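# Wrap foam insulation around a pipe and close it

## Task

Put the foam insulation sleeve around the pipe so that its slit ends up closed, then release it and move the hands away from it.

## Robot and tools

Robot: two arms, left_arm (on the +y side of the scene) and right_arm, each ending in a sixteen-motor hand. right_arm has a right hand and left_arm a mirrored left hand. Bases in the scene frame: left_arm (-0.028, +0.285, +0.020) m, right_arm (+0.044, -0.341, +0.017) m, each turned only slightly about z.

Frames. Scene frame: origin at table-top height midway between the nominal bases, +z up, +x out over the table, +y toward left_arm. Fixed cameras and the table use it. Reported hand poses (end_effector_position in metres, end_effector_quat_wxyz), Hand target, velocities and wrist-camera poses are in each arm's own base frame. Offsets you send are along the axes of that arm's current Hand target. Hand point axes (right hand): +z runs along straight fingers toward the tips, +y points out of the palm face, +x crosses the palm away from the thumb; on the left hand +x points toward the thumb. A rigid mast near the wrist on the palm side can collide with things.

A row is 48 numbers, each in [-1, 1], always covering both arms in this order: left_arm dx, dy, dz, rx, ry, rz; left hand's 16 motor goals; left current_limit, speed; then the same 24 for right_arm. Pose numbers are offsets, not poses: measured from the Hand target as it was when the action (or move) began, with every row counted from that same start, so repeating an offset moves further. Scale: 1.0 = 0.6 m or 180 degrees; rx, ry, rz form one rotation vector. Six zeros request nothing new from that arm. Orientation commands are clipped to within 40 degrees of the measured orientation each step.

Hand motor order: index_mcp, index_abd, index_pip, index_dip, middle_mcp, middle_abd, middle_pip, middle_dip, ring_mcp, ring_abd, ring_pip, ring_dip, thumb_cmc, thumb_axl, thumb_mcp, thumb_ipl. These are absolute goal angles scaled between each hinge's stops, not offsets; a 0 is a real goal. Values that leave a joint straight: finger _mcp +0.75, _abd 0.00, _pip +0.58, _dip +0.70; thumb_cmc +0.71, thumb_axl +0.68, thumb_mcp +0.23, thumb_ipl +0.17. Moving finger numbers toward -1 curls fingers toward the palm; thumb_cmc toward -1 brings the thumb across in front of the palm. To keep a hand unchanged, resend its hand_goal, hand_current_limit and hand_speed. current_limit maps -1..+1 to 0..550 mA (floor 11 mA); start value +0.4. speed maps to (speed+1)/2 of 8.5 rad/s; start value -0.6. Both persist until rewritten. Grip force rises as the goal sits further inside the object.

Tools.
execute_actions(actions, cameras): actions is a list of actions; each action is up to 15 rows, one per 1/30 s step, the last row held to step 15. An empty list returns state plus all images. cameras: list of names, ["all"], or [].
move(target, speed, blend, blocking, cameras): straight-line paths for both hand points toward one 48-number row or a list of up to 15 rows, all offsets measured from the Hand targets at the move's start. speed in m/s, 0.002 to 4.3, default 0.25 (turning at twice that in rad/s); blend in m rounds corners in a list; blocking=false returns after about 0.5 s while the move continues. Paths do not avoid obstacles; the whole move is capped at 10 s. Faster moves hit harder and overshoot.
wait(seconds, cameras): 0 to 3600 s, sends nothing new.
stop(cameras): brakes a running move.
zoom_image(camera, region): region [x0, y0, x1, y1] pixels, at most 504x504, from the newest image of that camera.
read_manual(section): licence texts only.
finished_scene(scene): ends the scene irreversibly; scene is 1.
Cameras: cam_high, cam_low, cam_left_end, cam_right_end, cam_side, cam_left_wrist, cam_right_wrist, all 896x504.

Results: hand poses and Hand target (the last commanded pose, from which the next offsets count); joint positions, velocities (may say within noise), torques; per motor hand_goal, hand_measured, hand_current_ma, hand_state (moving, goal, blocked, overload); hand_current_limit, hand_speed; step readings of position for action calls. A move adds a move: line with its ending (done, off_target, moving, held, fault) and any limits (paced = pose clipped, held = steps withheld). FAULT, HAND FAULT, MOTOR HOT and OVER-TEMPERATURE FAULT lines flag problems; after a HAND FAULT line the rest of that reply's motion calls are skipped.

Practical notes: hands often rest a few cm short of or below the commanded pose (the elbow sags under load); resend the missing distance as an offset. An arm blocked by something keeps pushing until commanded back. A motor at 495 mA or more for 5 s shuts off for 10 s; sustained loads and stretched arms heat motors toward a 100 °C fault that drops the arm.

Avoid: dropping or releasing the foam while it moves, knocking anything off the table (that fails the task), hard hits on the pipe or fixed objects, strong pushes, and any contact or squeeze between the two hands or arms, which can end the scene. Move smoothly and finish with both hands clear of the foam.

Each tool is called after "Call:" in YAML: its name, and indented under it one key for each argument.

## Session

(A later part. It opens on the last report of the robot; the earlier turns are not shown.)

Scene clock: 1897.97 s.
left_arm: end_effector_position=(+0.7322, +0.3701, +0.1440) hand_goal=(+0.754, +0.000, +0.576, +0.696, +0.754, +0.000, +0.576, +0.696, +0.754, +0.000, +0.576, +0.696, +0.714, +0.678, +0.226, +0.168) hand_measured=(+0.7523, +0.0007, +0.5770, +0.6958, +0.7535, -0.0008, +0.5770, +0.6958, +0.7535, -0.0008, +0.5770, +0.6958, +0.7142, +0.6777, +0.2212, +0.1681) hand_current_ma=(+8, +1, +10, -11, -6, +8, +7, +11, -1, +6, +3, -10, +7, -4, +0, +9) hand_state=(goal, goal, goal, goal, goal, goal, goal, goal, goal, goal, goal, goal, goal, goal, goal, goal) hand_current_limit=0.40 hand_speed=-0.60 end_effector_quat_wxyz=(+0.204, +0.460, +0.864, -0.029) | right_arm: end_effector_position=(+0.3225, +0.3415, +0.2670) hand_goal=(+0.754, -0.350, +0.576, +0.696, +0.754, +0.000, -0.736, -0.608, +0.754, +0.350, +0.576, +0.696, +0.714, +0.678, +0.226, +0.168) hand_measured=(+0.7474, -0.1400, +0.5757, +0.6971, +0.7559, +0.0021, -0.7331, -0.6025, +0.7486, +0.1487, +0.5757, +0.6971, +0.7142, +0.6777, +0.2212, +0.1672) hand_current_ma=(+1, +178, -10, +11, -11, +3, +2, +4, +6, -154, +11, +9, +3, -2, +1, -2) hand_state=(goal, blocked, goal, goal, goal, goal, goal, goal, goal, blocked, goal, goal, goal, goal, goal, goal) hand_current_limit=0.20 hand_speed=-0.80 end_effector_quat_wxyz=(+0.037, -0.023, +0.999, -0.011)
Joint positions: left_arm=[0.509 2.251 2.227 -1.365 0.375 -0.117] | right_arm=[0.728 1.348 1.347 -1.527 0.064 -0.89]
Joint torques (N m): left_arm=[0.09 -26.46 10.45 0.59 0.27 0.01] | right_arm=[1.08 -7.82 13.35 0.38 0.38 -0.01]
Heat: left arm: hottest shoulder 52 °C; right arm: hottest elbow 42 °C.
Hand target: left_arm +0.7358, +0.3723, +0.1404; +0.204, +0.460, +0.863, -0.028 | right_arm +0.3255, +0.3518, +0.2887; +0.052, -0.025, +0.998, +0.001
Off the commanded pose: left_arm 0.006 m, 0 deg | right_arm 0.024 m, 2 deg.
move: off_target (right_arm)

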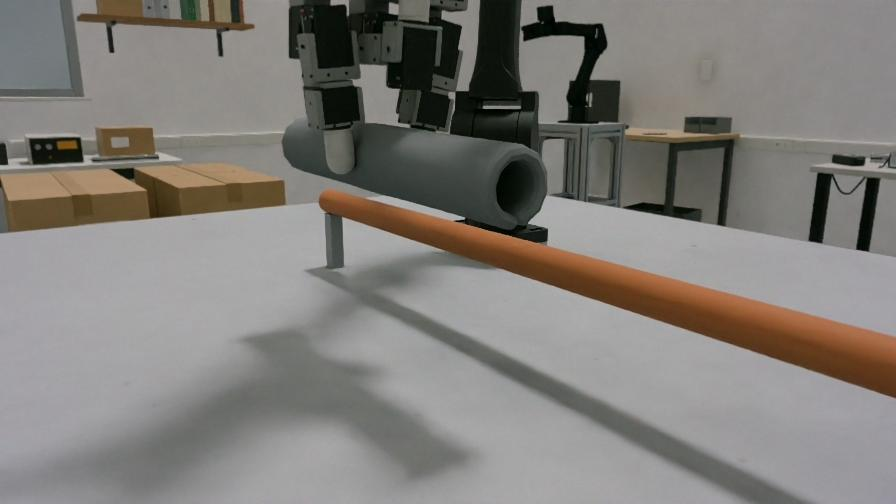

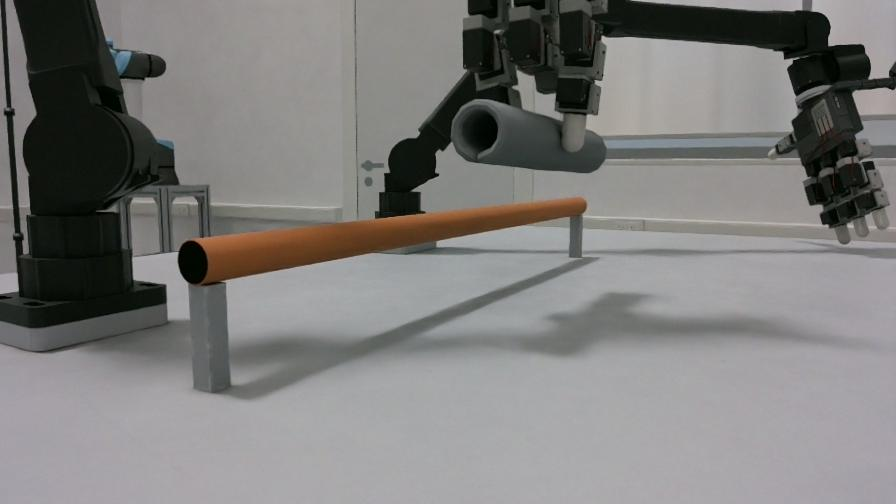

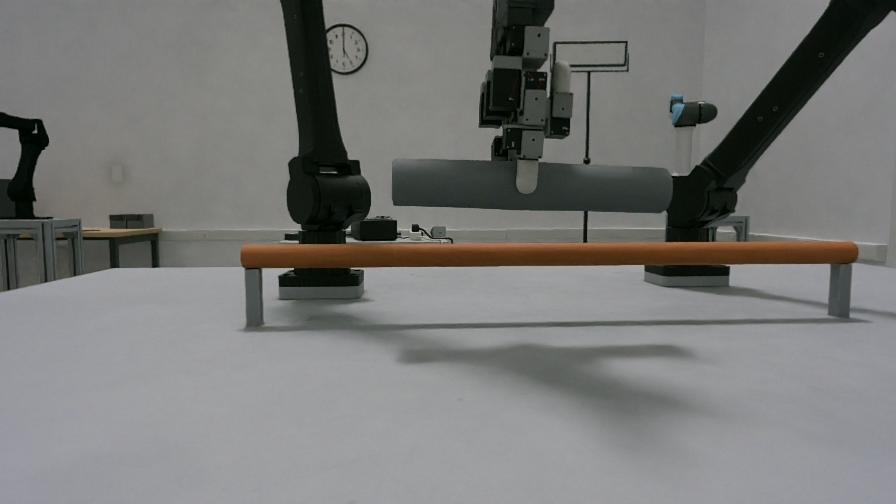

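Call:
move:
  target: [0,0,0,0,0,0,0.754,0,0.576,0.696,0.754,0,0.576,0.696,0.754,0,0.576,0.696,0.714,0.678,0.226,0.168,0.4,-0.6,0.1701,0.0479,0.0218,0,0.0333,0,0.754,-0.35,0.576,0.696,0.754,0,-0.737,-0.609,0.754,0.35,0.576,0.696,0.714,0.678,0.226,0.168,0.2,-0.8]
  speed: 0.12
  cameras: ["cam_left_end","cam_right_end","cam_side"]

Scene clock: 1917.13 s.
left_arm: end_effector_position=(+0.7322, +0.3701, +0.1440) hand_goal=(+0.754, +0.000, +0.576, +0.696, +0.754, +0.000, +0.576, +0.696, +0.754, +0.000, +0.576, +0.696, +0.714, +0.678, +0.226, +0.168) hand_measured=(+0.7535, +0.0007, +0.5770, +0.6958, +0.7535, +0.0007, +0.5770, +0.6958, +0.7523, -0.0008, +0.5770, +0.6958, +0.7142, +0.6777, +0.2212, +0.1672) hand_current_ma=(+3, +3, +7, -10, -5, +9, +9, +6, +2, +5, +2, -4, +0, -3, +3, +11) hand_state=(goal, goal, goal, goal, goal, goal, goal, goal, goal, goal, goal, goal, goal, goal, goal, goal) hand_current_limit=0.40 hand_speed=-0.60 end_effector_quat_wxyz=(+0.204, +0.460, +0.864, -0.029) | right_arm: end_effector_position=(+0.2310, +0.3761, +0.2624) hand_goal=(+0.754, -0.350, +0.576, +0.696, +0.754, +0.000, -0.736, -0.608, +0.754, +0.350, +0.576, +0.696, +0.714, +0.678, +0.226, +0.168) hand_measured=(+0.7486, -0.1414, +0.5757, +0.6971, +0.7547, +0.0021, -0.7331, -0.6025, +0.7486, +0.1501, +0.5744, +0.6958, +0.7154, +0.6777, +0.2222, +0.1681) hand_current_ma=(+2, +175, -2, +9, -7, +6, +1, +10, +7, -159, +10, +9, +3, -1, +6, -3) hand_state=(goal, blocked, goal, goal, goal, goal, goal, goal, goal, blocked, goal, goal, goal, goal, goal, goal) hand_current_limit=0.20 hand_speed=-0.80 end_effector_quat_wxyz=(+0.001, -0.024, +1.000, -0.001)
Joint positions: left_arm=[0.509 2.251 2.227 -1.365 0.375 -0.117] | right_arm=[0.942 1.278 1.272 -1.564 0.004 -0.676]
Joint torques (N m): left_arm=[0.03 -26.7 10.47 0.65 0.27 0.01] | right_arm=[0.91 -7.41 9.46 0.31 0.11 -0.01]
Heat: left arm: hottest shoulder 52 °C; right arm: hottest elbow 44 °C.
Hand target: left_arm +0.7358, +0.3723, +0.1404; +0.204, +0.460, +0.863, -0.028 | right_arm +0.2242, +0.3756, +0.2651; +0.000, -0.024, +1.000, -0.001
Off the commanded pose: left_arm 0.006 m, 0 deg | right_arm 0.007 m, 0 deg.
move: done

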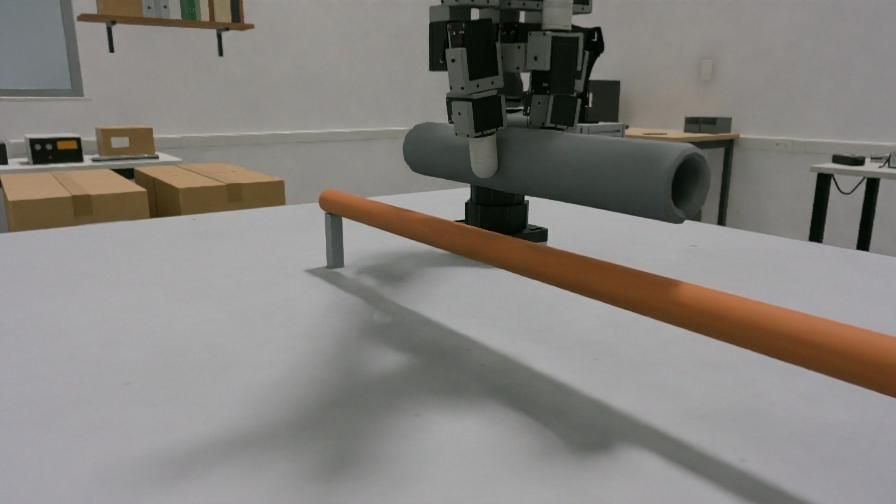

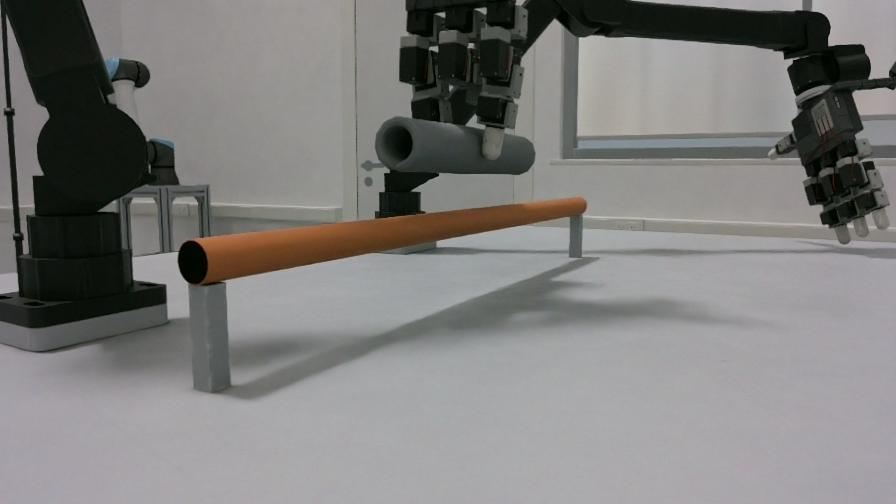

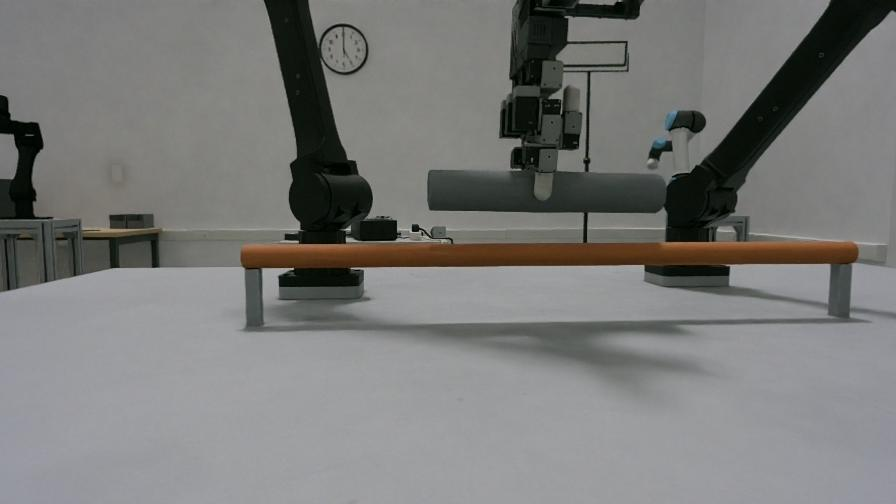

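Call:
zoom_image:
  camera: "cam_left_end"
  region: [640, 130, 740, 230]

Call:
zoom_image:
  camera: "cam_right_end"
  region: [360, 100, 440, 190]

Scaled by 5.040 from the camera's image (finer frame: 1280x720).

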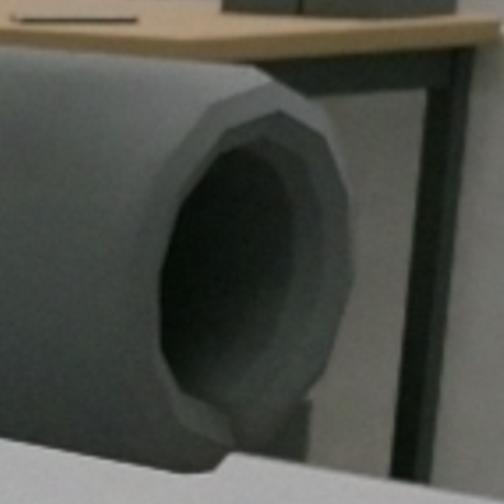

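Scaled by 5.600 from the camera's image (finer frame: 1280x720).

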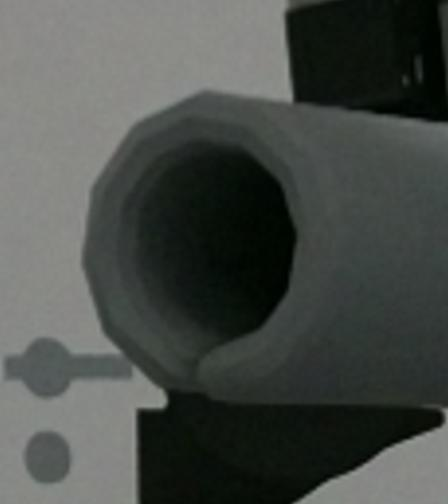

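Call:
move:
  target: [0,0,0,0,0,0,0.754,0,0.576,0.696,0.754,0,0.576,0.696,0.754,0,0.576,0.696,0.714,0.678,0.226,0.168,0.4,-0.6,0.005,0.0002,0.0717,0,0,0,0.754,-0.35,0.576,0.696,0.754,0,-0.737,-0.609,0.754,0.35,0.576,0.696,0.714,0.678,0.226,0.168,0.2,-0.8]
  speed: 0.06
  cameras: ["cam_left_end","cam_right_end","cam_side"]

Scene clock: 1938.03 s.
left_arm: end_effector_position=(+0.7322, +0.3701, +0.1440) hand_goal=(+0.754, +0.000, +0.576, +0.696, +0.754, +0.000, +0.576, +0.696, +0.754, +0.000, +0.576, +0.696, +0.714, +0.678, +0.226, +0.168) hand_measured=(+0.7535, +0.0007, +0.5770, +0.6958, +0.7535, -0.0008, +0.5770, +0.6958, +0.7535, -0.0008, +0.5770, +0.6945, +0.7142, +0.6777, +0.2212, +0.1681) hand_current_ma=(+3, +7, +10, -12, -5, +4, +7, +4, -8, +9, +6, -8, +4, -4, -1, +14) hand_state=(goal, goal, goal, goal, goal, goal, goal, goal, goal, goal, goal, goal, goal, goal, goal, goal) hand_current_limit=0.40 hand_speed=-0.60 end_effector_quat_wxyz=(+0.204, +0.460, +0.864, -0.029) | right_arm: end_effector_position=(+0.2251, +0.3716, +0.2218) hand_goal=(+0.754, -0.350, +0.576, +0.696, +0.754, +0.000, -0.736, -0.608, +0.754, +0.350, +0.576, +0.696, +0.714, +0.678, +0.226, +0.168) hand_measured=(+0.7547, -0.1414, +0.5795, +0.7034, +0.7547, +0.0021, -0.7331, -0.6038, +0.7547, +0.1487, +0.5808, +0.7034, +0.7142, +0.6767, +0.2212, +0.1672) hand_current_ma=(+1, +175, -2, +8, -9, +3, +1, +9, +10, -156, +11, +14, +1, +0, +5, -2) hand_state=(goal, blocked, goal, goal, goal, goal, goal, goal, goal, blocked, goal, goal, goal, goal, goal, goal) hand_current_limit=0.20 hand_speed=-0.80 end_effector_quat_wxyz=(-0.003, -0.023, +1.000, -0.007)
Joint positions: left_arm=[0.509 2.251 2.227 -1.365 0.375 -0.117] | right_arm=[0.948 1.275 1.165 -1.476 0.003 -0.669]
Joint torques (N m): left_arm=[-0.15 -26.29 10.54 0.68 0.26 0.01] | right_arm=[0.97 -7 8.92 1.35 0.15 0.01]
Heat: left arm: hottest shoulder 52 °C; right arm: hottest elbow 43 °C.
Hand target: left_arm +0.7358, +0.3723, +0.1404; +0.204, +0.460, +0.863, -0.028 | right_arm +0.2213, +0.3755, +0.2220; +0.000, -0.024, +1.000, -0.001
Off the commanded pose: left_arm 0.006 m, 0 deg | right_arm 0.006 m, 1 deg.
move: done

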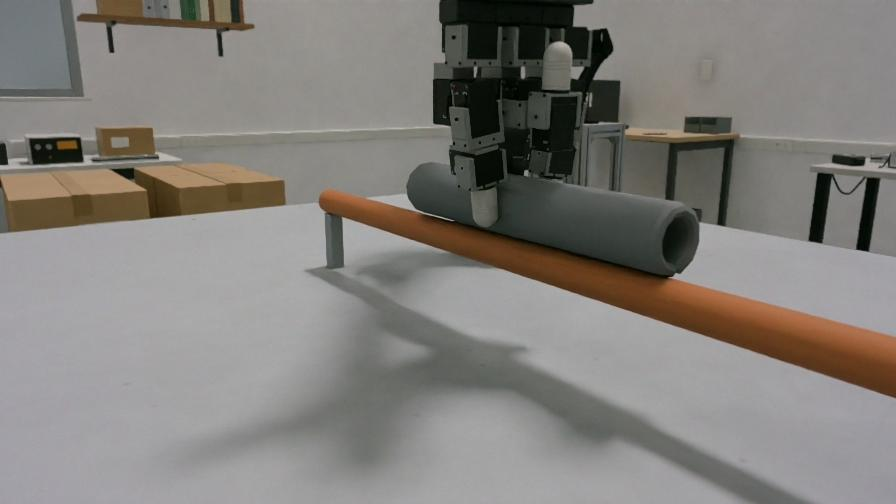

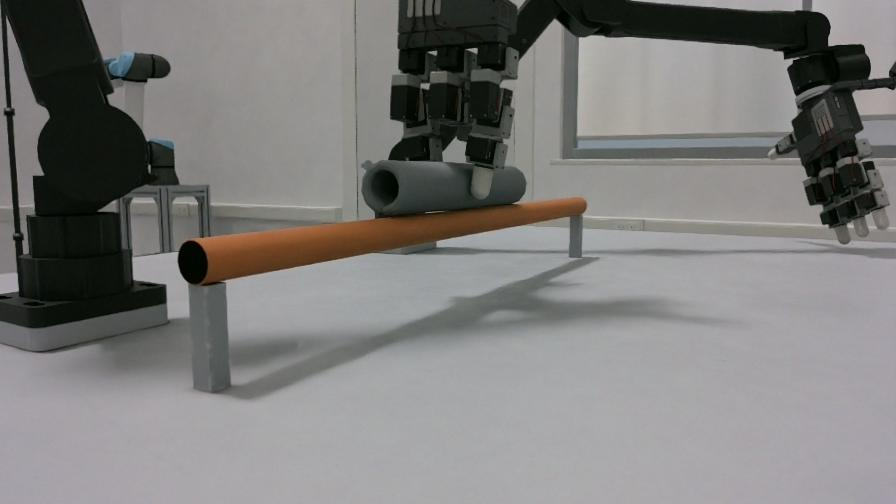

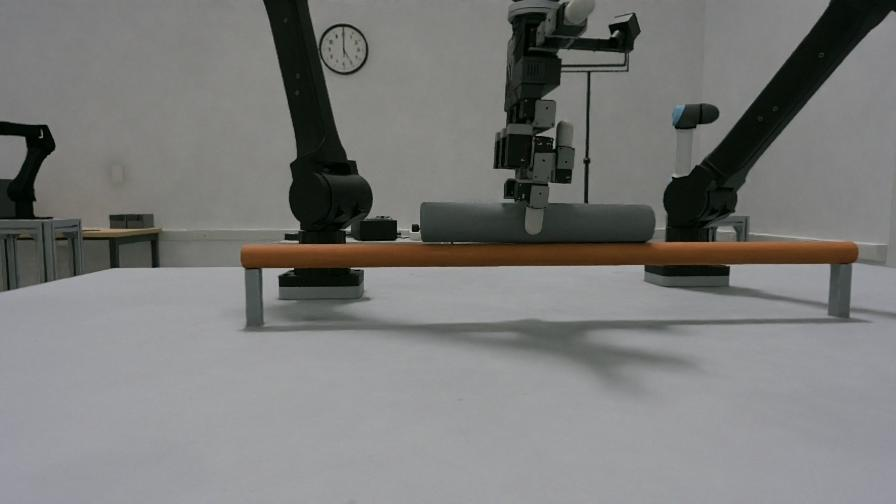

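Call:
zoom_image:
  camera: "cam_left_end"
  region: [630, 185, 730, 285]

Call:
zoom_image:
  camera: "cam_right_end"
  region: [345, 145, 425, 235]

Scaled by 5.040 from the camera's image (finer frame: 1280x720).

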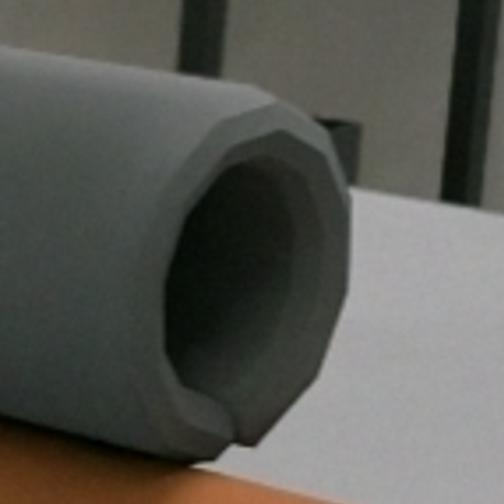

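Scaled by 5.600 from the camera's image (finer frame: 1280x720).

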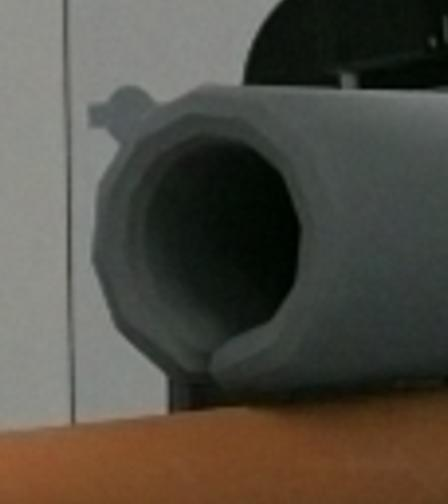

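Call:
move:
  target:
    - [0,0,0,0,0,0,0.754,0,0.576,0.696,0.754,0,0.576,0.696,0.754,0,0.576,0.696,0.714,0.678,0.226,0.168,0.4,-0.6,-0.0333,-0.0016,-0.0333,0,0,0,0.754,-0.35,0.576,0.696,0.754,0,-0.737,-0.609,0.754,0.35,0.576,0.696,0.714,0.678,0.226,0.168,0.2,-0.8]
    - [0,0,0,0,0,0,0.754,0,0.576,0.696,0.754,0,0.576,0.696,0.754,0,0.576,0.696,0.714,0.678,0.226,0.168,0.4,-0.6,-0.005,-0.0002,-0.0033,0,0,0,0.754,-0.35,0.576,0.696,0.754,0,-0.737,-0.609,0.754,0.35,0.576,0.696,0.714,0.678,0.226,0.168,0.2,-0.8]
  speed: 0.06
  cameras: ["cam_left_end","cam_right_end"]

Call:
zoom_image:
  camera: "cam_left_end"
  region: [630, 180, 730, 280]

Call:
zoom_image:
  camera: "cam_right_end"
  region: [345, 145, 425, 235]

Scene clock: 1951.90 s.
left_arm: end_effector_position=(+0.7322, +0.3701, +0.1440) hand_goal=(+0.754, +0.000, +0.576, +0.696, +0.754, +0.000, +0.576, +0.696, +0.754, +0.000, +0.576, +0.696, +0.714, +0.678, +0.226, +0.168) hand_measured=(+0.7535, +0.0007, +0.5770, +0.6958, +0.7535, +0.0007, +0.5770, +0.6958, +0.7535, +0.0007, +0.5770, +0.6958, +0.7142, +0.6777, +0.2212, +0.1681) hand_current_ma=(+12, +4, +9, -7, -3, +4, +12, +8, +2, +6, -2, -10, +6, +2, +4, +14) hand_state=(goal, goal, goal, goal, goal, goal, goal, goal, goal, goal, goal, goal, goal, goal, goal, goal) hand_current_limit=0.40 hand_speed=-0.60 end_effector_quat_wxyz=(+0.204, +0.460, +0.864, -0.029) | right_arm: end_effector_position=(+0.2284, +0.3714, +0.2223) hand_goal=(+0.754, -0.350, +0.576, +0.696, +0.754, +0.000, -0.736, -0.608, +0.754, +0.350, +0.576, +0.696, +0.714, +0.678, +0.226, +0.168) hand_measured=(+0.7498, -0.1429, +0.5782, +0.7034, +0.7547, +0.0036, -0.7318, -0.6025, +0.7474, +0.1516, +0.5744, +0.6945, +0.7142, +0.6767, +0.2222, +0.1681) hand_current_ma=(+3, +176, -5, +8, -6, +1, +1, +9, +6, -155, +8, +12, +1, +0, +0, -1) hand_state=(goal, blocked, goal, goal, goal, goal, goal, goal, goal, blocked, goal, goal, goal, goal, goal, goal) hand_current_limit=0.20 hand_speed=-0.80 end_effector_quat_wxyz=(-0.003, -0.023, +1.000, -0.007)
Joint positions: left_arm=[0.509 2.251 2.227 -1.365 0.375 -0.117] | right_arm=[0.94 1.279 1.17 -1.476 0.003 -0.676]
Joint torques (N m): left_arm=[0.03 -26.52 10.51 0.61 0.27 0.02] | right_arm=[1.03 -7 9.22 1.17 0.15 -0.01]
Heat: left arm: hottest shoulder 52 °C; right arm: hottest elbow 42 °C.
Hand target: left_arm +0.7358, +0.3723, +0.1404; +0.204, +0.460, +0.863, -0.028 | right_arm +0.2243, +0.3755, +0.2240; +0.000, -0.024, +1.000, -0.001
Off the commanded pose: left_arm 0.006 m, 0 deg | right_arm 0.006 m, 1 deg.
move: done

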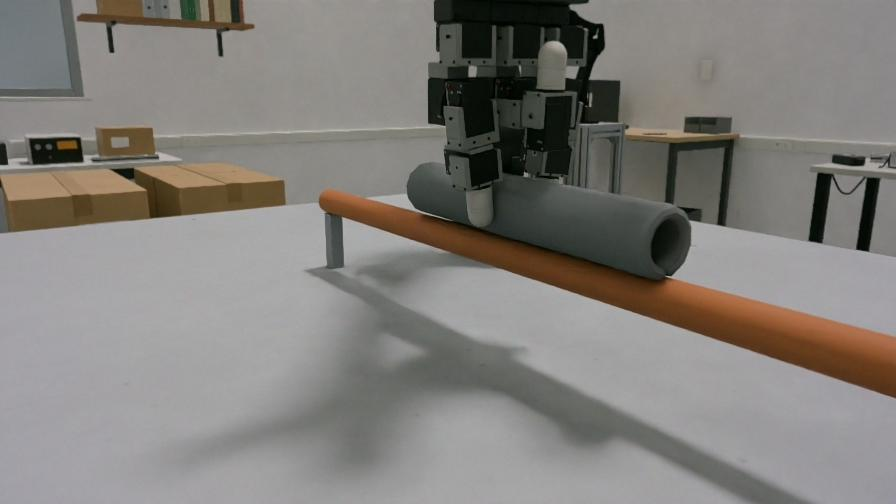

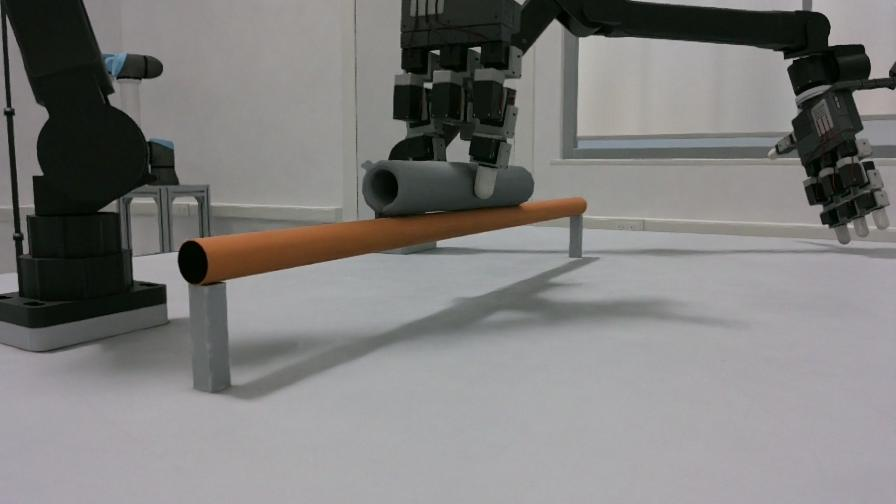

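Scaled by 5.040 from the camera's image (finer frame: 1280x720).

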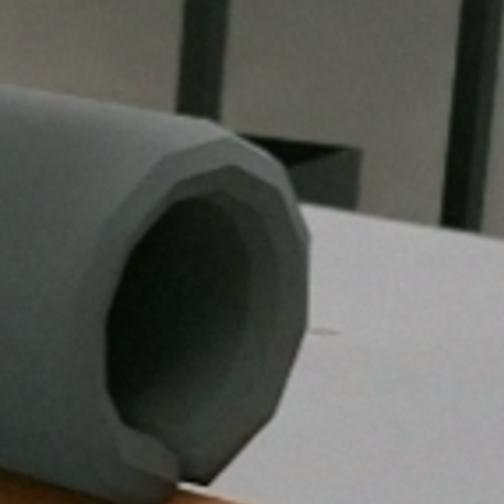

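Scaled by 5.600 from the camera's image (finer frame: 1280x720).

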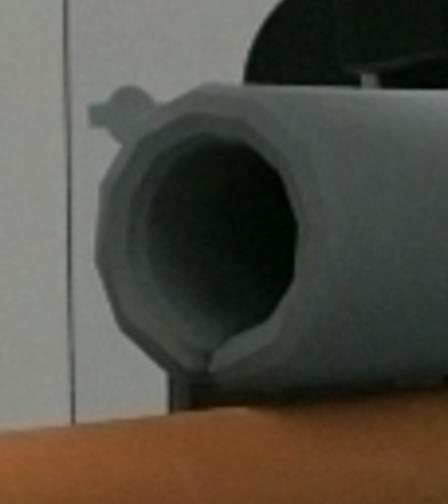

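Call:
wait:
  seconds: 0.1
  cameras: ["cam_high","cam_right_wrist","cam_low"]

Call:
zoom_image:
  camera: "cam_high"
  region: [340, 100, 500, 260]

Scene clock: 1972.70 s.
left_arm: end_effector_position=(+0.7322, +0.3701, +0.1440) hand_goal=(+0.754, +0.000, +0.576, +0.696, +0.754, +0.000, +0.576, +0.696, +0.754, +0.000, +0.576, +0.696, +0.714, +0.678, +0.226, +0.168) hand_measured=(+0.7523, +0.0007, +0.5770, +0.6958, +0.7535, -0.0008, +0.5770, +0.6958, +0.7535, +0.0007, +0.5770, +0.6958, +0.7142, +0.6777, +0.2212, +0.1681) hand_current_ma=(+8, +9, +8, -5, -12, +11, +6, +3, +2, +10, +7, -8, +1, -2, +1, +6) hand_state=(goal, goal, goal, goal, goal, goal, goal, goal, goal, goal, goal, goal, goal, goal, goal, goal) hand_current_limit=0.40 hand_speed=-0.60 end_effector_quat_wxyz=(+0.204, +0.460, +0.864, -0.029) | right_arm: end_effector_position=(+0.2284, +0.3713, +0.2223) hand_goal=(+0.754, -0.350, +0.576, +0.696, +0.754, +0.000, -0.736, -0.608, +0.754, +0.350, +0.576, +0.696, +0.714, +0.678, +0.226, +0.168) hand_measured=(+0.7511, -0.1414, +0.5795, +0.7034, +0.7547, +0.0036, -0.7331, -0.6025, +0.7486, +0.1501, +0.5744, +0.6945, +0.7154, +0.6767, +0.2222, +0.1672) hand_current_ma=(+2, +175, -4, +4, -8, +5, +2, +4, +6, -155, +5, +12, +5, -3, +4, -5) hand_state=(goal, blocked, goal, goal, goal, goal, goal, goal, goal, blocked, goal, goal, goal, goal, goal, goal) hand_current_limit=0.20 hand_speed=-0.80 end_effector_quat_wxyz=(-0.003, -0.023, +1.000, -0.007)
Joint positions: left_arm=[0.509 2.251 2.227 -1.365 0.375 -0.117] | right_arm=[0.94 1.279 1.17 -1.476 0.003 -0.676]
Joint torques (N m): left_arm=[-0.09 -26.52 10.5 0.66 0.28 0] | right_arm=[1.03 -7.06 9.24 1.14 0.15 -0.01]
Heat: left arm: hottest shoulder 52 °C; right arm: hottest elbow 42 °C.
Hand target: left_arm +0.7358, +0.3723, +0.1404; +0.204, +0.460, +0.863, -0.028 | right_arm +0.2243, +0.3755, +0.2240; +0.000, -0.024, +1.000, -0.001
Off the commanded pose: left_arm 0.006 m, 0 deg | right_arm 0.006 m, 1 deg.
wait: 0.10 s; at rest from the start
cam_right_wrist: T_world_to_cam=[[0.7365, 0.67644, -0.00155, -0.38846], [0.45495, -0.49364, 0.74118, -0.13072], [0.5006, -0.54658, -0.67131, 0.36388]] pos_world=[0.16341, 0.39713, 0.34056]
Images, in order (width x height): cam_high 896x504, cam_low 896x504, cam_right_wrist 896x504.

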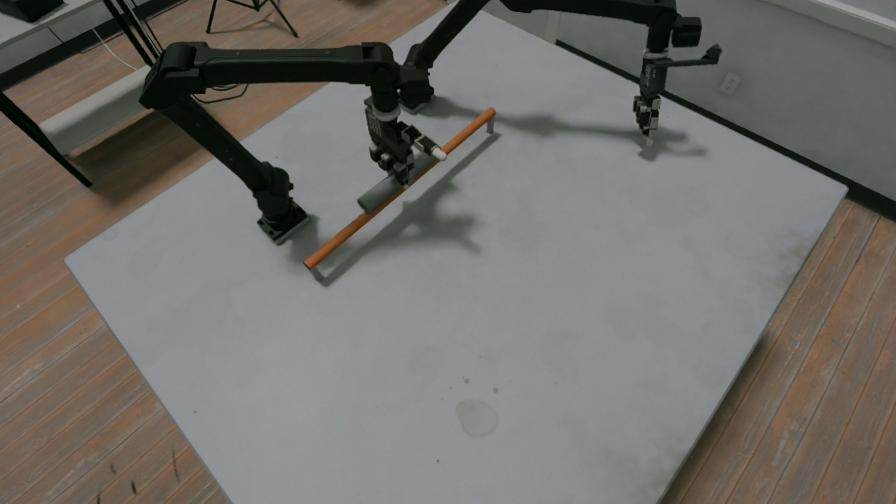

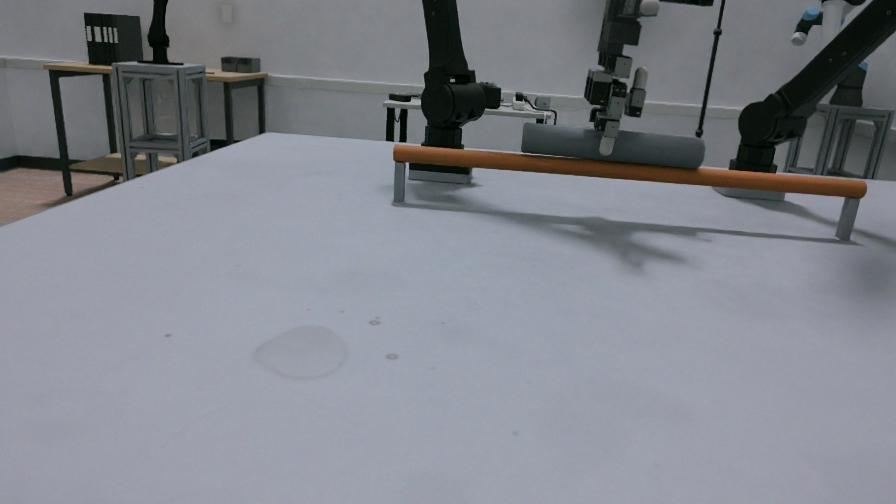

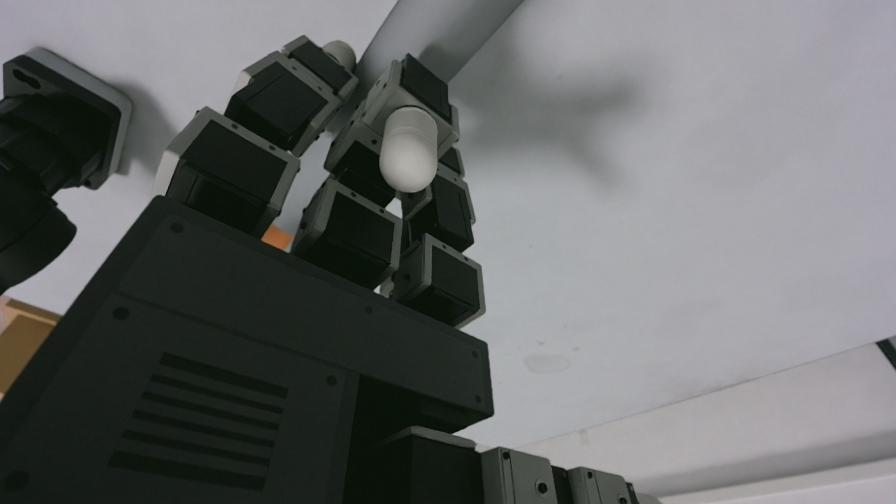

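Scaled by 3.150 from the camera's image (finer frame: 1280x720).

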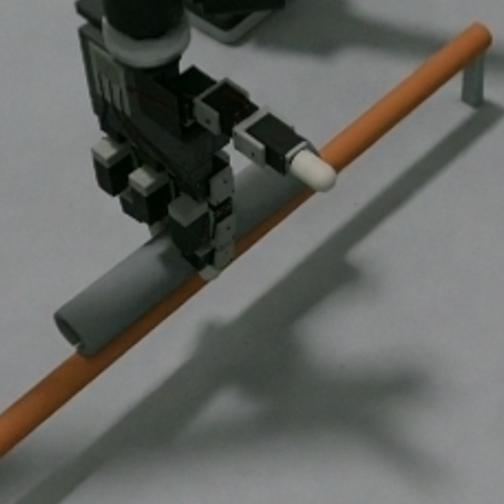

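Call:
zoom_image:
  camera: "cam_high"
  region: [330, 170, 400, 250]

Call:
zoom_image:
  camera: "cam_high"
  region: [400, 110, 470, 180]

Scaled by 6.300 from the camera's image (finer frame: 1280x720).

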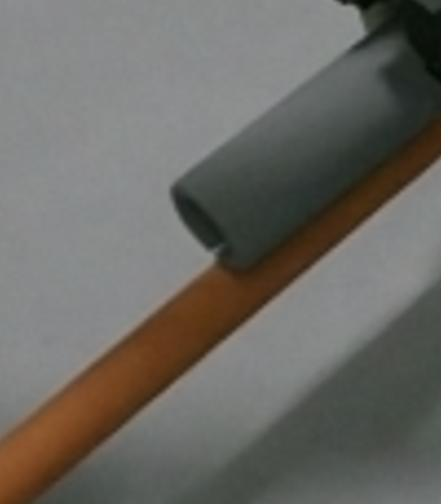

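Scaled by 7.200 from the camera's image (finer frame: 1280x720).

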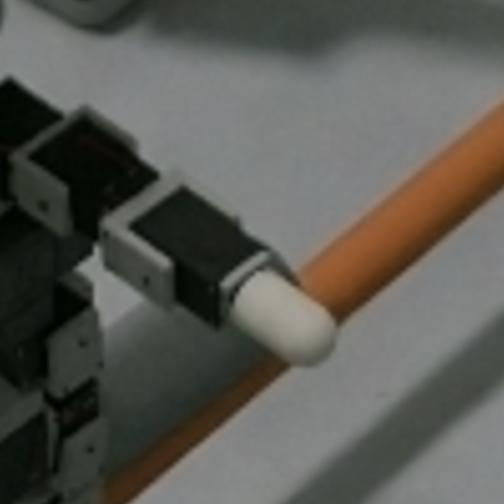

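Call:
zoom_image:
  camera: "cam_high"
  region: [340, 180, 400, 240]

Call:
zoom_image:
  camera: "cam_high"
  region: [400, 130, 450, 180]

Scaled by 8.400 from the camera's image (finer frame: 1280x720).

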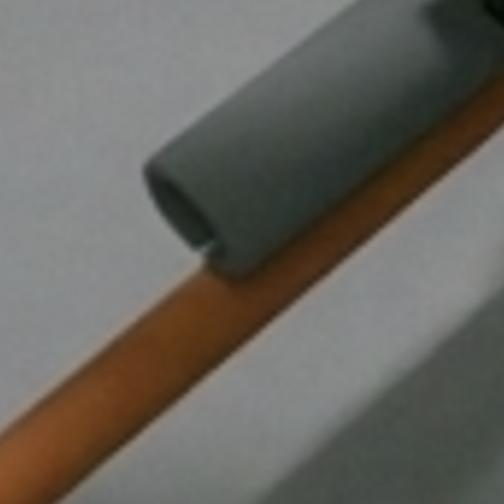

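Scaled by 10.080 from the camera's image (finer frame: 1280x720).

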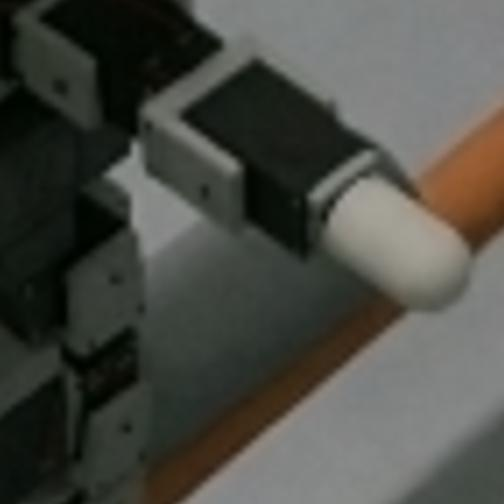

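Call:
move:
  target:
    - [0,0,0,0,0,0,0.754,0,0.576,0.696,0.754,0,0.576,0.696,0.754,0,0.576,0.696,0.714,0.678,0.226,0.168,0.4,-0.6,-0.0333,-0.0016,-0.0433,0,0,-0.010,0.754,-0.35,0.576,0.696,0.754,0,-0.737,-0.609,0.754,0.35,0.576,0.696,0.714,0.678,0.226,0.168,0.2,-0.8]
    - [0,0,0,0,0,0,0.754,0,0.576,0.696,0.754,0,0.576,0.696,0.754,0,0.576,0.696,0.714,0.678,0.226,0.168,0.4,-0.6,0.004,0.0002,-0.0117,0,0,-0.010,0.754,-0.35,0.576,0.696,0.754,0,-0.737,-0.609,0.754,0.35,0.576,0.696,0.714,0.678,0.226,0.168,0.2,-0.8]
  speed: 0.06
  cameras: ["cam_high","cam_left_end","cam_right_end"]

Call:
zoom_image:
  camera: "cam_left_end"
  region: [630, 180, 730, 280]

Call:
zoom_image:
  camera: "cam_right_end"
  region: [345, 145, 425, 235]

Call:
zoom_image:
  camera: "cam_high"
  region: [340, 180, 400, 240]

Scene clock: 2039.93 s.
left_arm: end_effector_position=(+0.7322, +0.3701, +0.1440) hand_goal=(+0.754, +0.000, +0.576, +0.696, +0.754, +0.000, +0.576, +0.696, +0.754, +0.000, +0.576, +0.696, +0.714, +0.678, +0.226, +0.168) hand_measured=(+0.7535, +0.0007, +0.5770, +0.6958, +0.7535, +0.0007, +0.5770, +0.6958, +0.7535, -0.0008, +0.5770, +0.6958, +0.7142, +0.6777, +0.2212, +0.1681) hand_current_ma=(+7, +10, +13, -8, -7, +9, +8, +8, -2, +6, +7, -5, +3, +1, +1, +9) hand_state=(goal, goal, goal, goal, goal, goal, goal, goal, goal, goal, goal, goal, goal, goal, goal, goal) hand_current_limit=0.40 hand_speed=-0.60 end_effector_quat_wxyz=(+0.204, +0.460, +0.864, -0.029) | right_arm: end_effector_position=(+0.2253, +0.3718, +0.2265) hand_goal=(+0.754, -0.350, +0.576, +0.696, +0.754, +0.000, -0.736, -0.608, +0.754, +0.350, +0.576, +0.696, +0.714, +0.678, +0.226, +0.168) hand_measured=(+0.7474, -0.1429, +0.5808, +0.7022, +0.7559, +0.0021, -0.7318, -0.6025, +0.7486, +0.1516, +0.5744, +0.6945, +0.7142, +0.6767, +0.2212, +0.1672) hand_current_ma=(+0, +177, -4, +10, -10, +6, +6, +9, +6, -152, +6, +9, +2, -2, +1, -4) hand_state=(goal, blocked, goal, goal, goal, goal, goal, goal, goal, blocked, goal, goal, goal, goal, goal, goal) hand_current_limit=0.20 hand_speed=-0.80 end_effector_quat_wxyz=(-0.006, -0.039, +0.999, -0.009)
Joint positions: left_arm=[0.509 2.251 2.227 -1.365 0.375 -0.117] | right_arm=[0.94 1.281 1.184 -1.495 0.002 -0.709]
Joint torques (N m): left_arm=[0.21 -26.7 10.47 0.62 0.26 0.01] | right_arm=[0.97 -7.36 9.4 1.14 0.16 -0.04]
Heat: left arm: hottest shoulder 52 °C; right arm: hottest elbow 42 °C.
Hand target: left_arm +0.7358, +0.3723, +0.1404; +0.204, +0.460, +0.863, -0.028 | right_arm +0.2219, +0.3756, +0.2311; +0.000, -0.040, +0.999, -0.001
Off the commanded pose: left_arm 0.006 m, 0 deg | right_arm 0.007 m, 1 deg.
move: done

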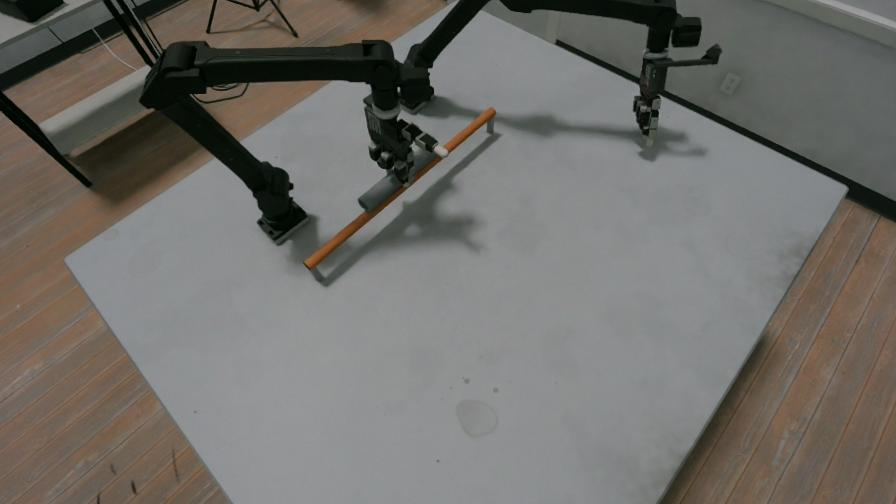

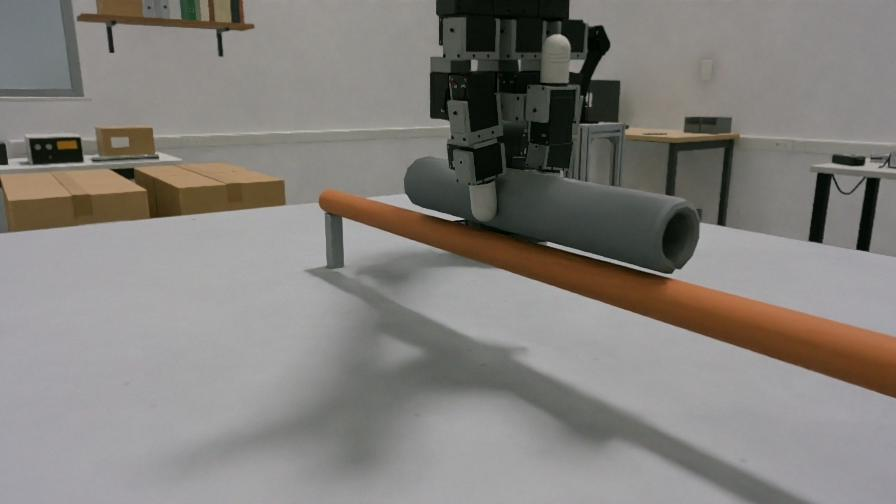

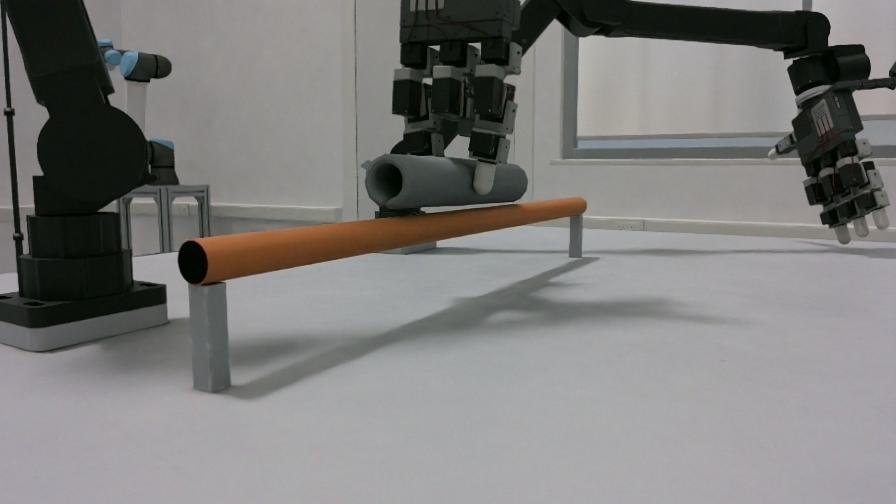

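Scaled by 5.040 from the camera's image (finer frame: 1280x720).

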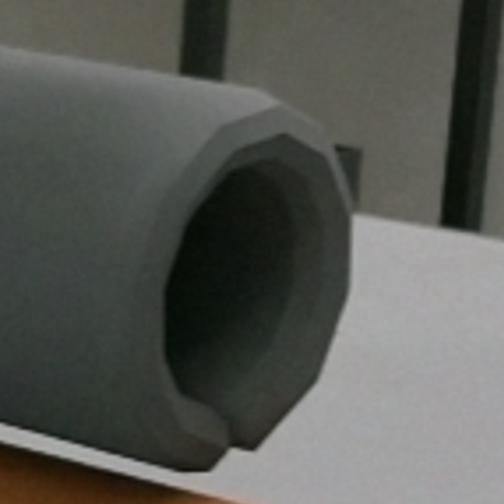

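Scaled by 5.600 from the camera's image (finer frame: 1280x720).

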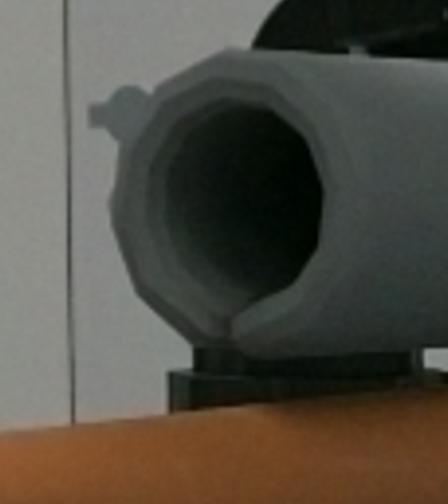

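Scaled by 8.400 from the camera's image (finer frame: 1280x720).

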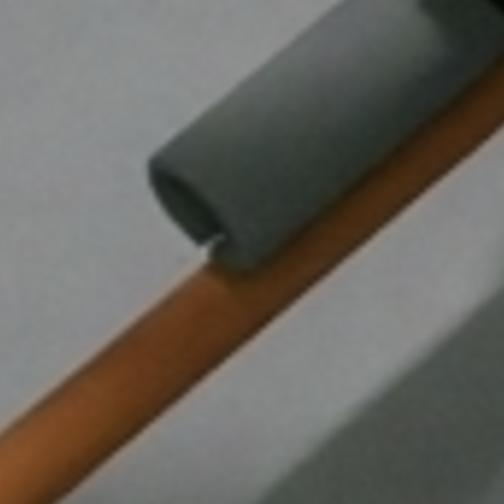

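Call:
zoom_image:
  camera: "cam_left_end"
  region: [640, 220, 760, 340]

Call:
wait:
  seconds: 0.1
  cameras: ["cam_side"]

Call:
zoom_image:
  camera: "cam_side"
  region: [600, 180, 700, 280]

Call:
zoom_image:
  camera: "cam_side"
  region: [400, 180, 500, 280]

Scaled by 4.200 from the camera's image (finer frame: 1280x720).

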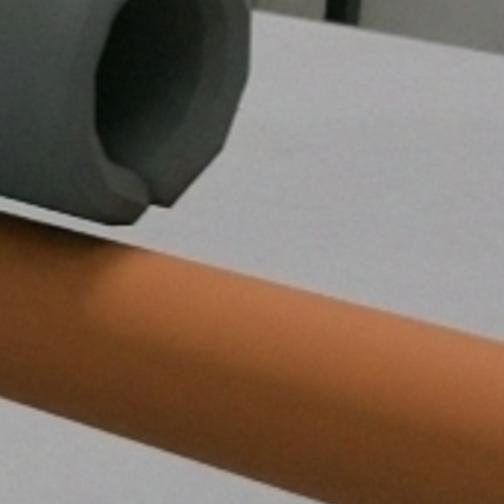

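Scene clock: 2062.60 s.
left_arm: end_effector_position=(+0.7322, +0.3701, +0.1440) hand_goal=(+0.754, +0.000, +0.576, +0.696, +0.754, +0.000, +0.576, +0.696, +0.754, +0.000, +0.576, +0.696, +0.714, +0.678, +0.226, +0.168) hand_measured=(+0.7535, -0.0008, +0.5770, +0.6958, +0.7523, +0.0007, +0.5770, +0.6958, +0.7535, +0.0007, +0.5770, +0.6958, +0.7142, +0.6777, +0.2212, +0.1672) hand_current_ma=(+7, +2, +8, -9, +0, +7, +4, +7, -2, +11, -5, -13, +8, -8, +5, +6) hand_state=(goal, goal, goal, goal, goal, goal, goal, goal, goal, goal, goal, goal, goal, goal, goal, goal) hand_current_limit=0.40 hand_speed=-0.60 end_effector_quat_wxyz=(+0.204, +0.460, +0.864, -0.029) | right_arm: end_effector_position=(+0.2254, +0.3717, +0.2265) hand_goal=(+0.754, -0.350, +0.576, +0.696, +0.754, +0.000, -0.736, -0.608, +0.754, +0.350, +0.576, +0.696, +0.714, +0.678, +0.226, +0.168) hand_measured=(+0.7474, -0.1429, +0.5808, +0.7034, +0.7559, +0.0021, -0.7344, -0.6038, +0.7486, +0.1516, +0.5757, +0.6920, +0.7142, +0.6777, +0.2222, +0.1681) hand_current_ma=(-1, +175, -4, +7, -7, +7, +1, +9, +6, -152, +10, +8, +1, -1, +6, -3) hand_state=(goal, blocked, goal, goal, goal, goal, goal, goal, goal, blocked, goal, goal, goal, goal, goal, goal) hand_current_limit=0.20 hand_speed=-0.80 end_effector_quat_wxyz=(-0.006, -0.039, +0.999, -0.009)
Joint positions: left_arm=[0.509 2.251 2.227 -1.365 0.375 -0.117] | right_arm=[0.94 1.281 1.184 -1.495 0.002 -0.708]
Joint torques (N m): left_arm=[-0.03 -26.7 10.45 0.61 0.27 0.02] | right_arm=[0.97 -7.47 9.4 1.11 0.16 0]
Heat: left arm: hottest shoulder 52 °C; right arm: hottest elbow 41 °C.
Hand target: left_arm +0.7358, +0.3723, +0.1404; +0.204, +0.460, +0.863, -0.028 | right_arm +0.2219, +0.3756, +0.2311; +0.000, -0.040, +0.999, -0.001
Off the commanded pose: left_arm 0.006 m, 0 deg | right_arm 0.007 m, 1 deg.
wait: 0.10 s; at rest from the start

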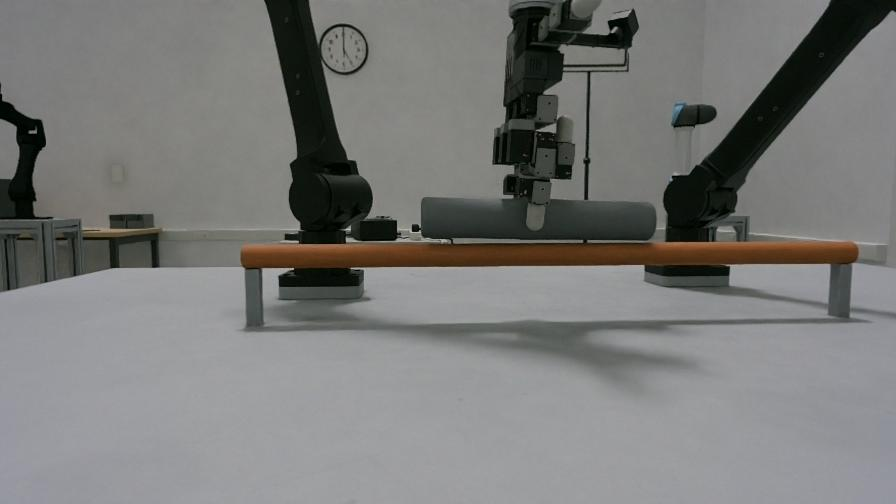

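Scaled by 5.040 from the camera's image (finer frame: 1280x720).

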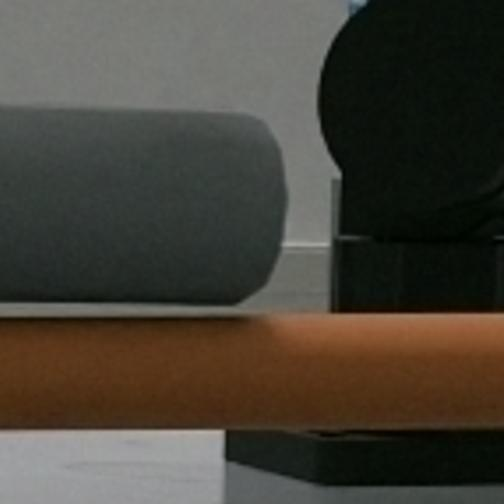

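Scaled by 5.040 from the camera's image (finer frame: 1280x720).

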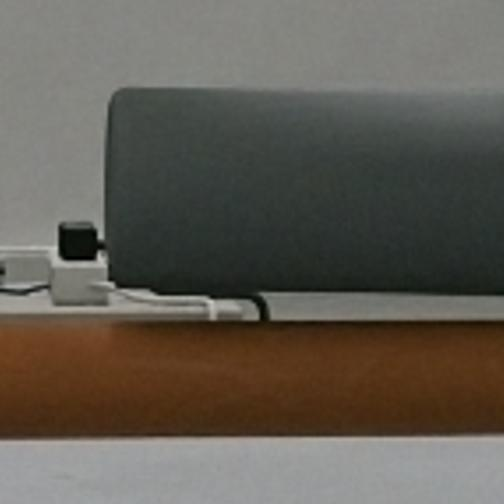

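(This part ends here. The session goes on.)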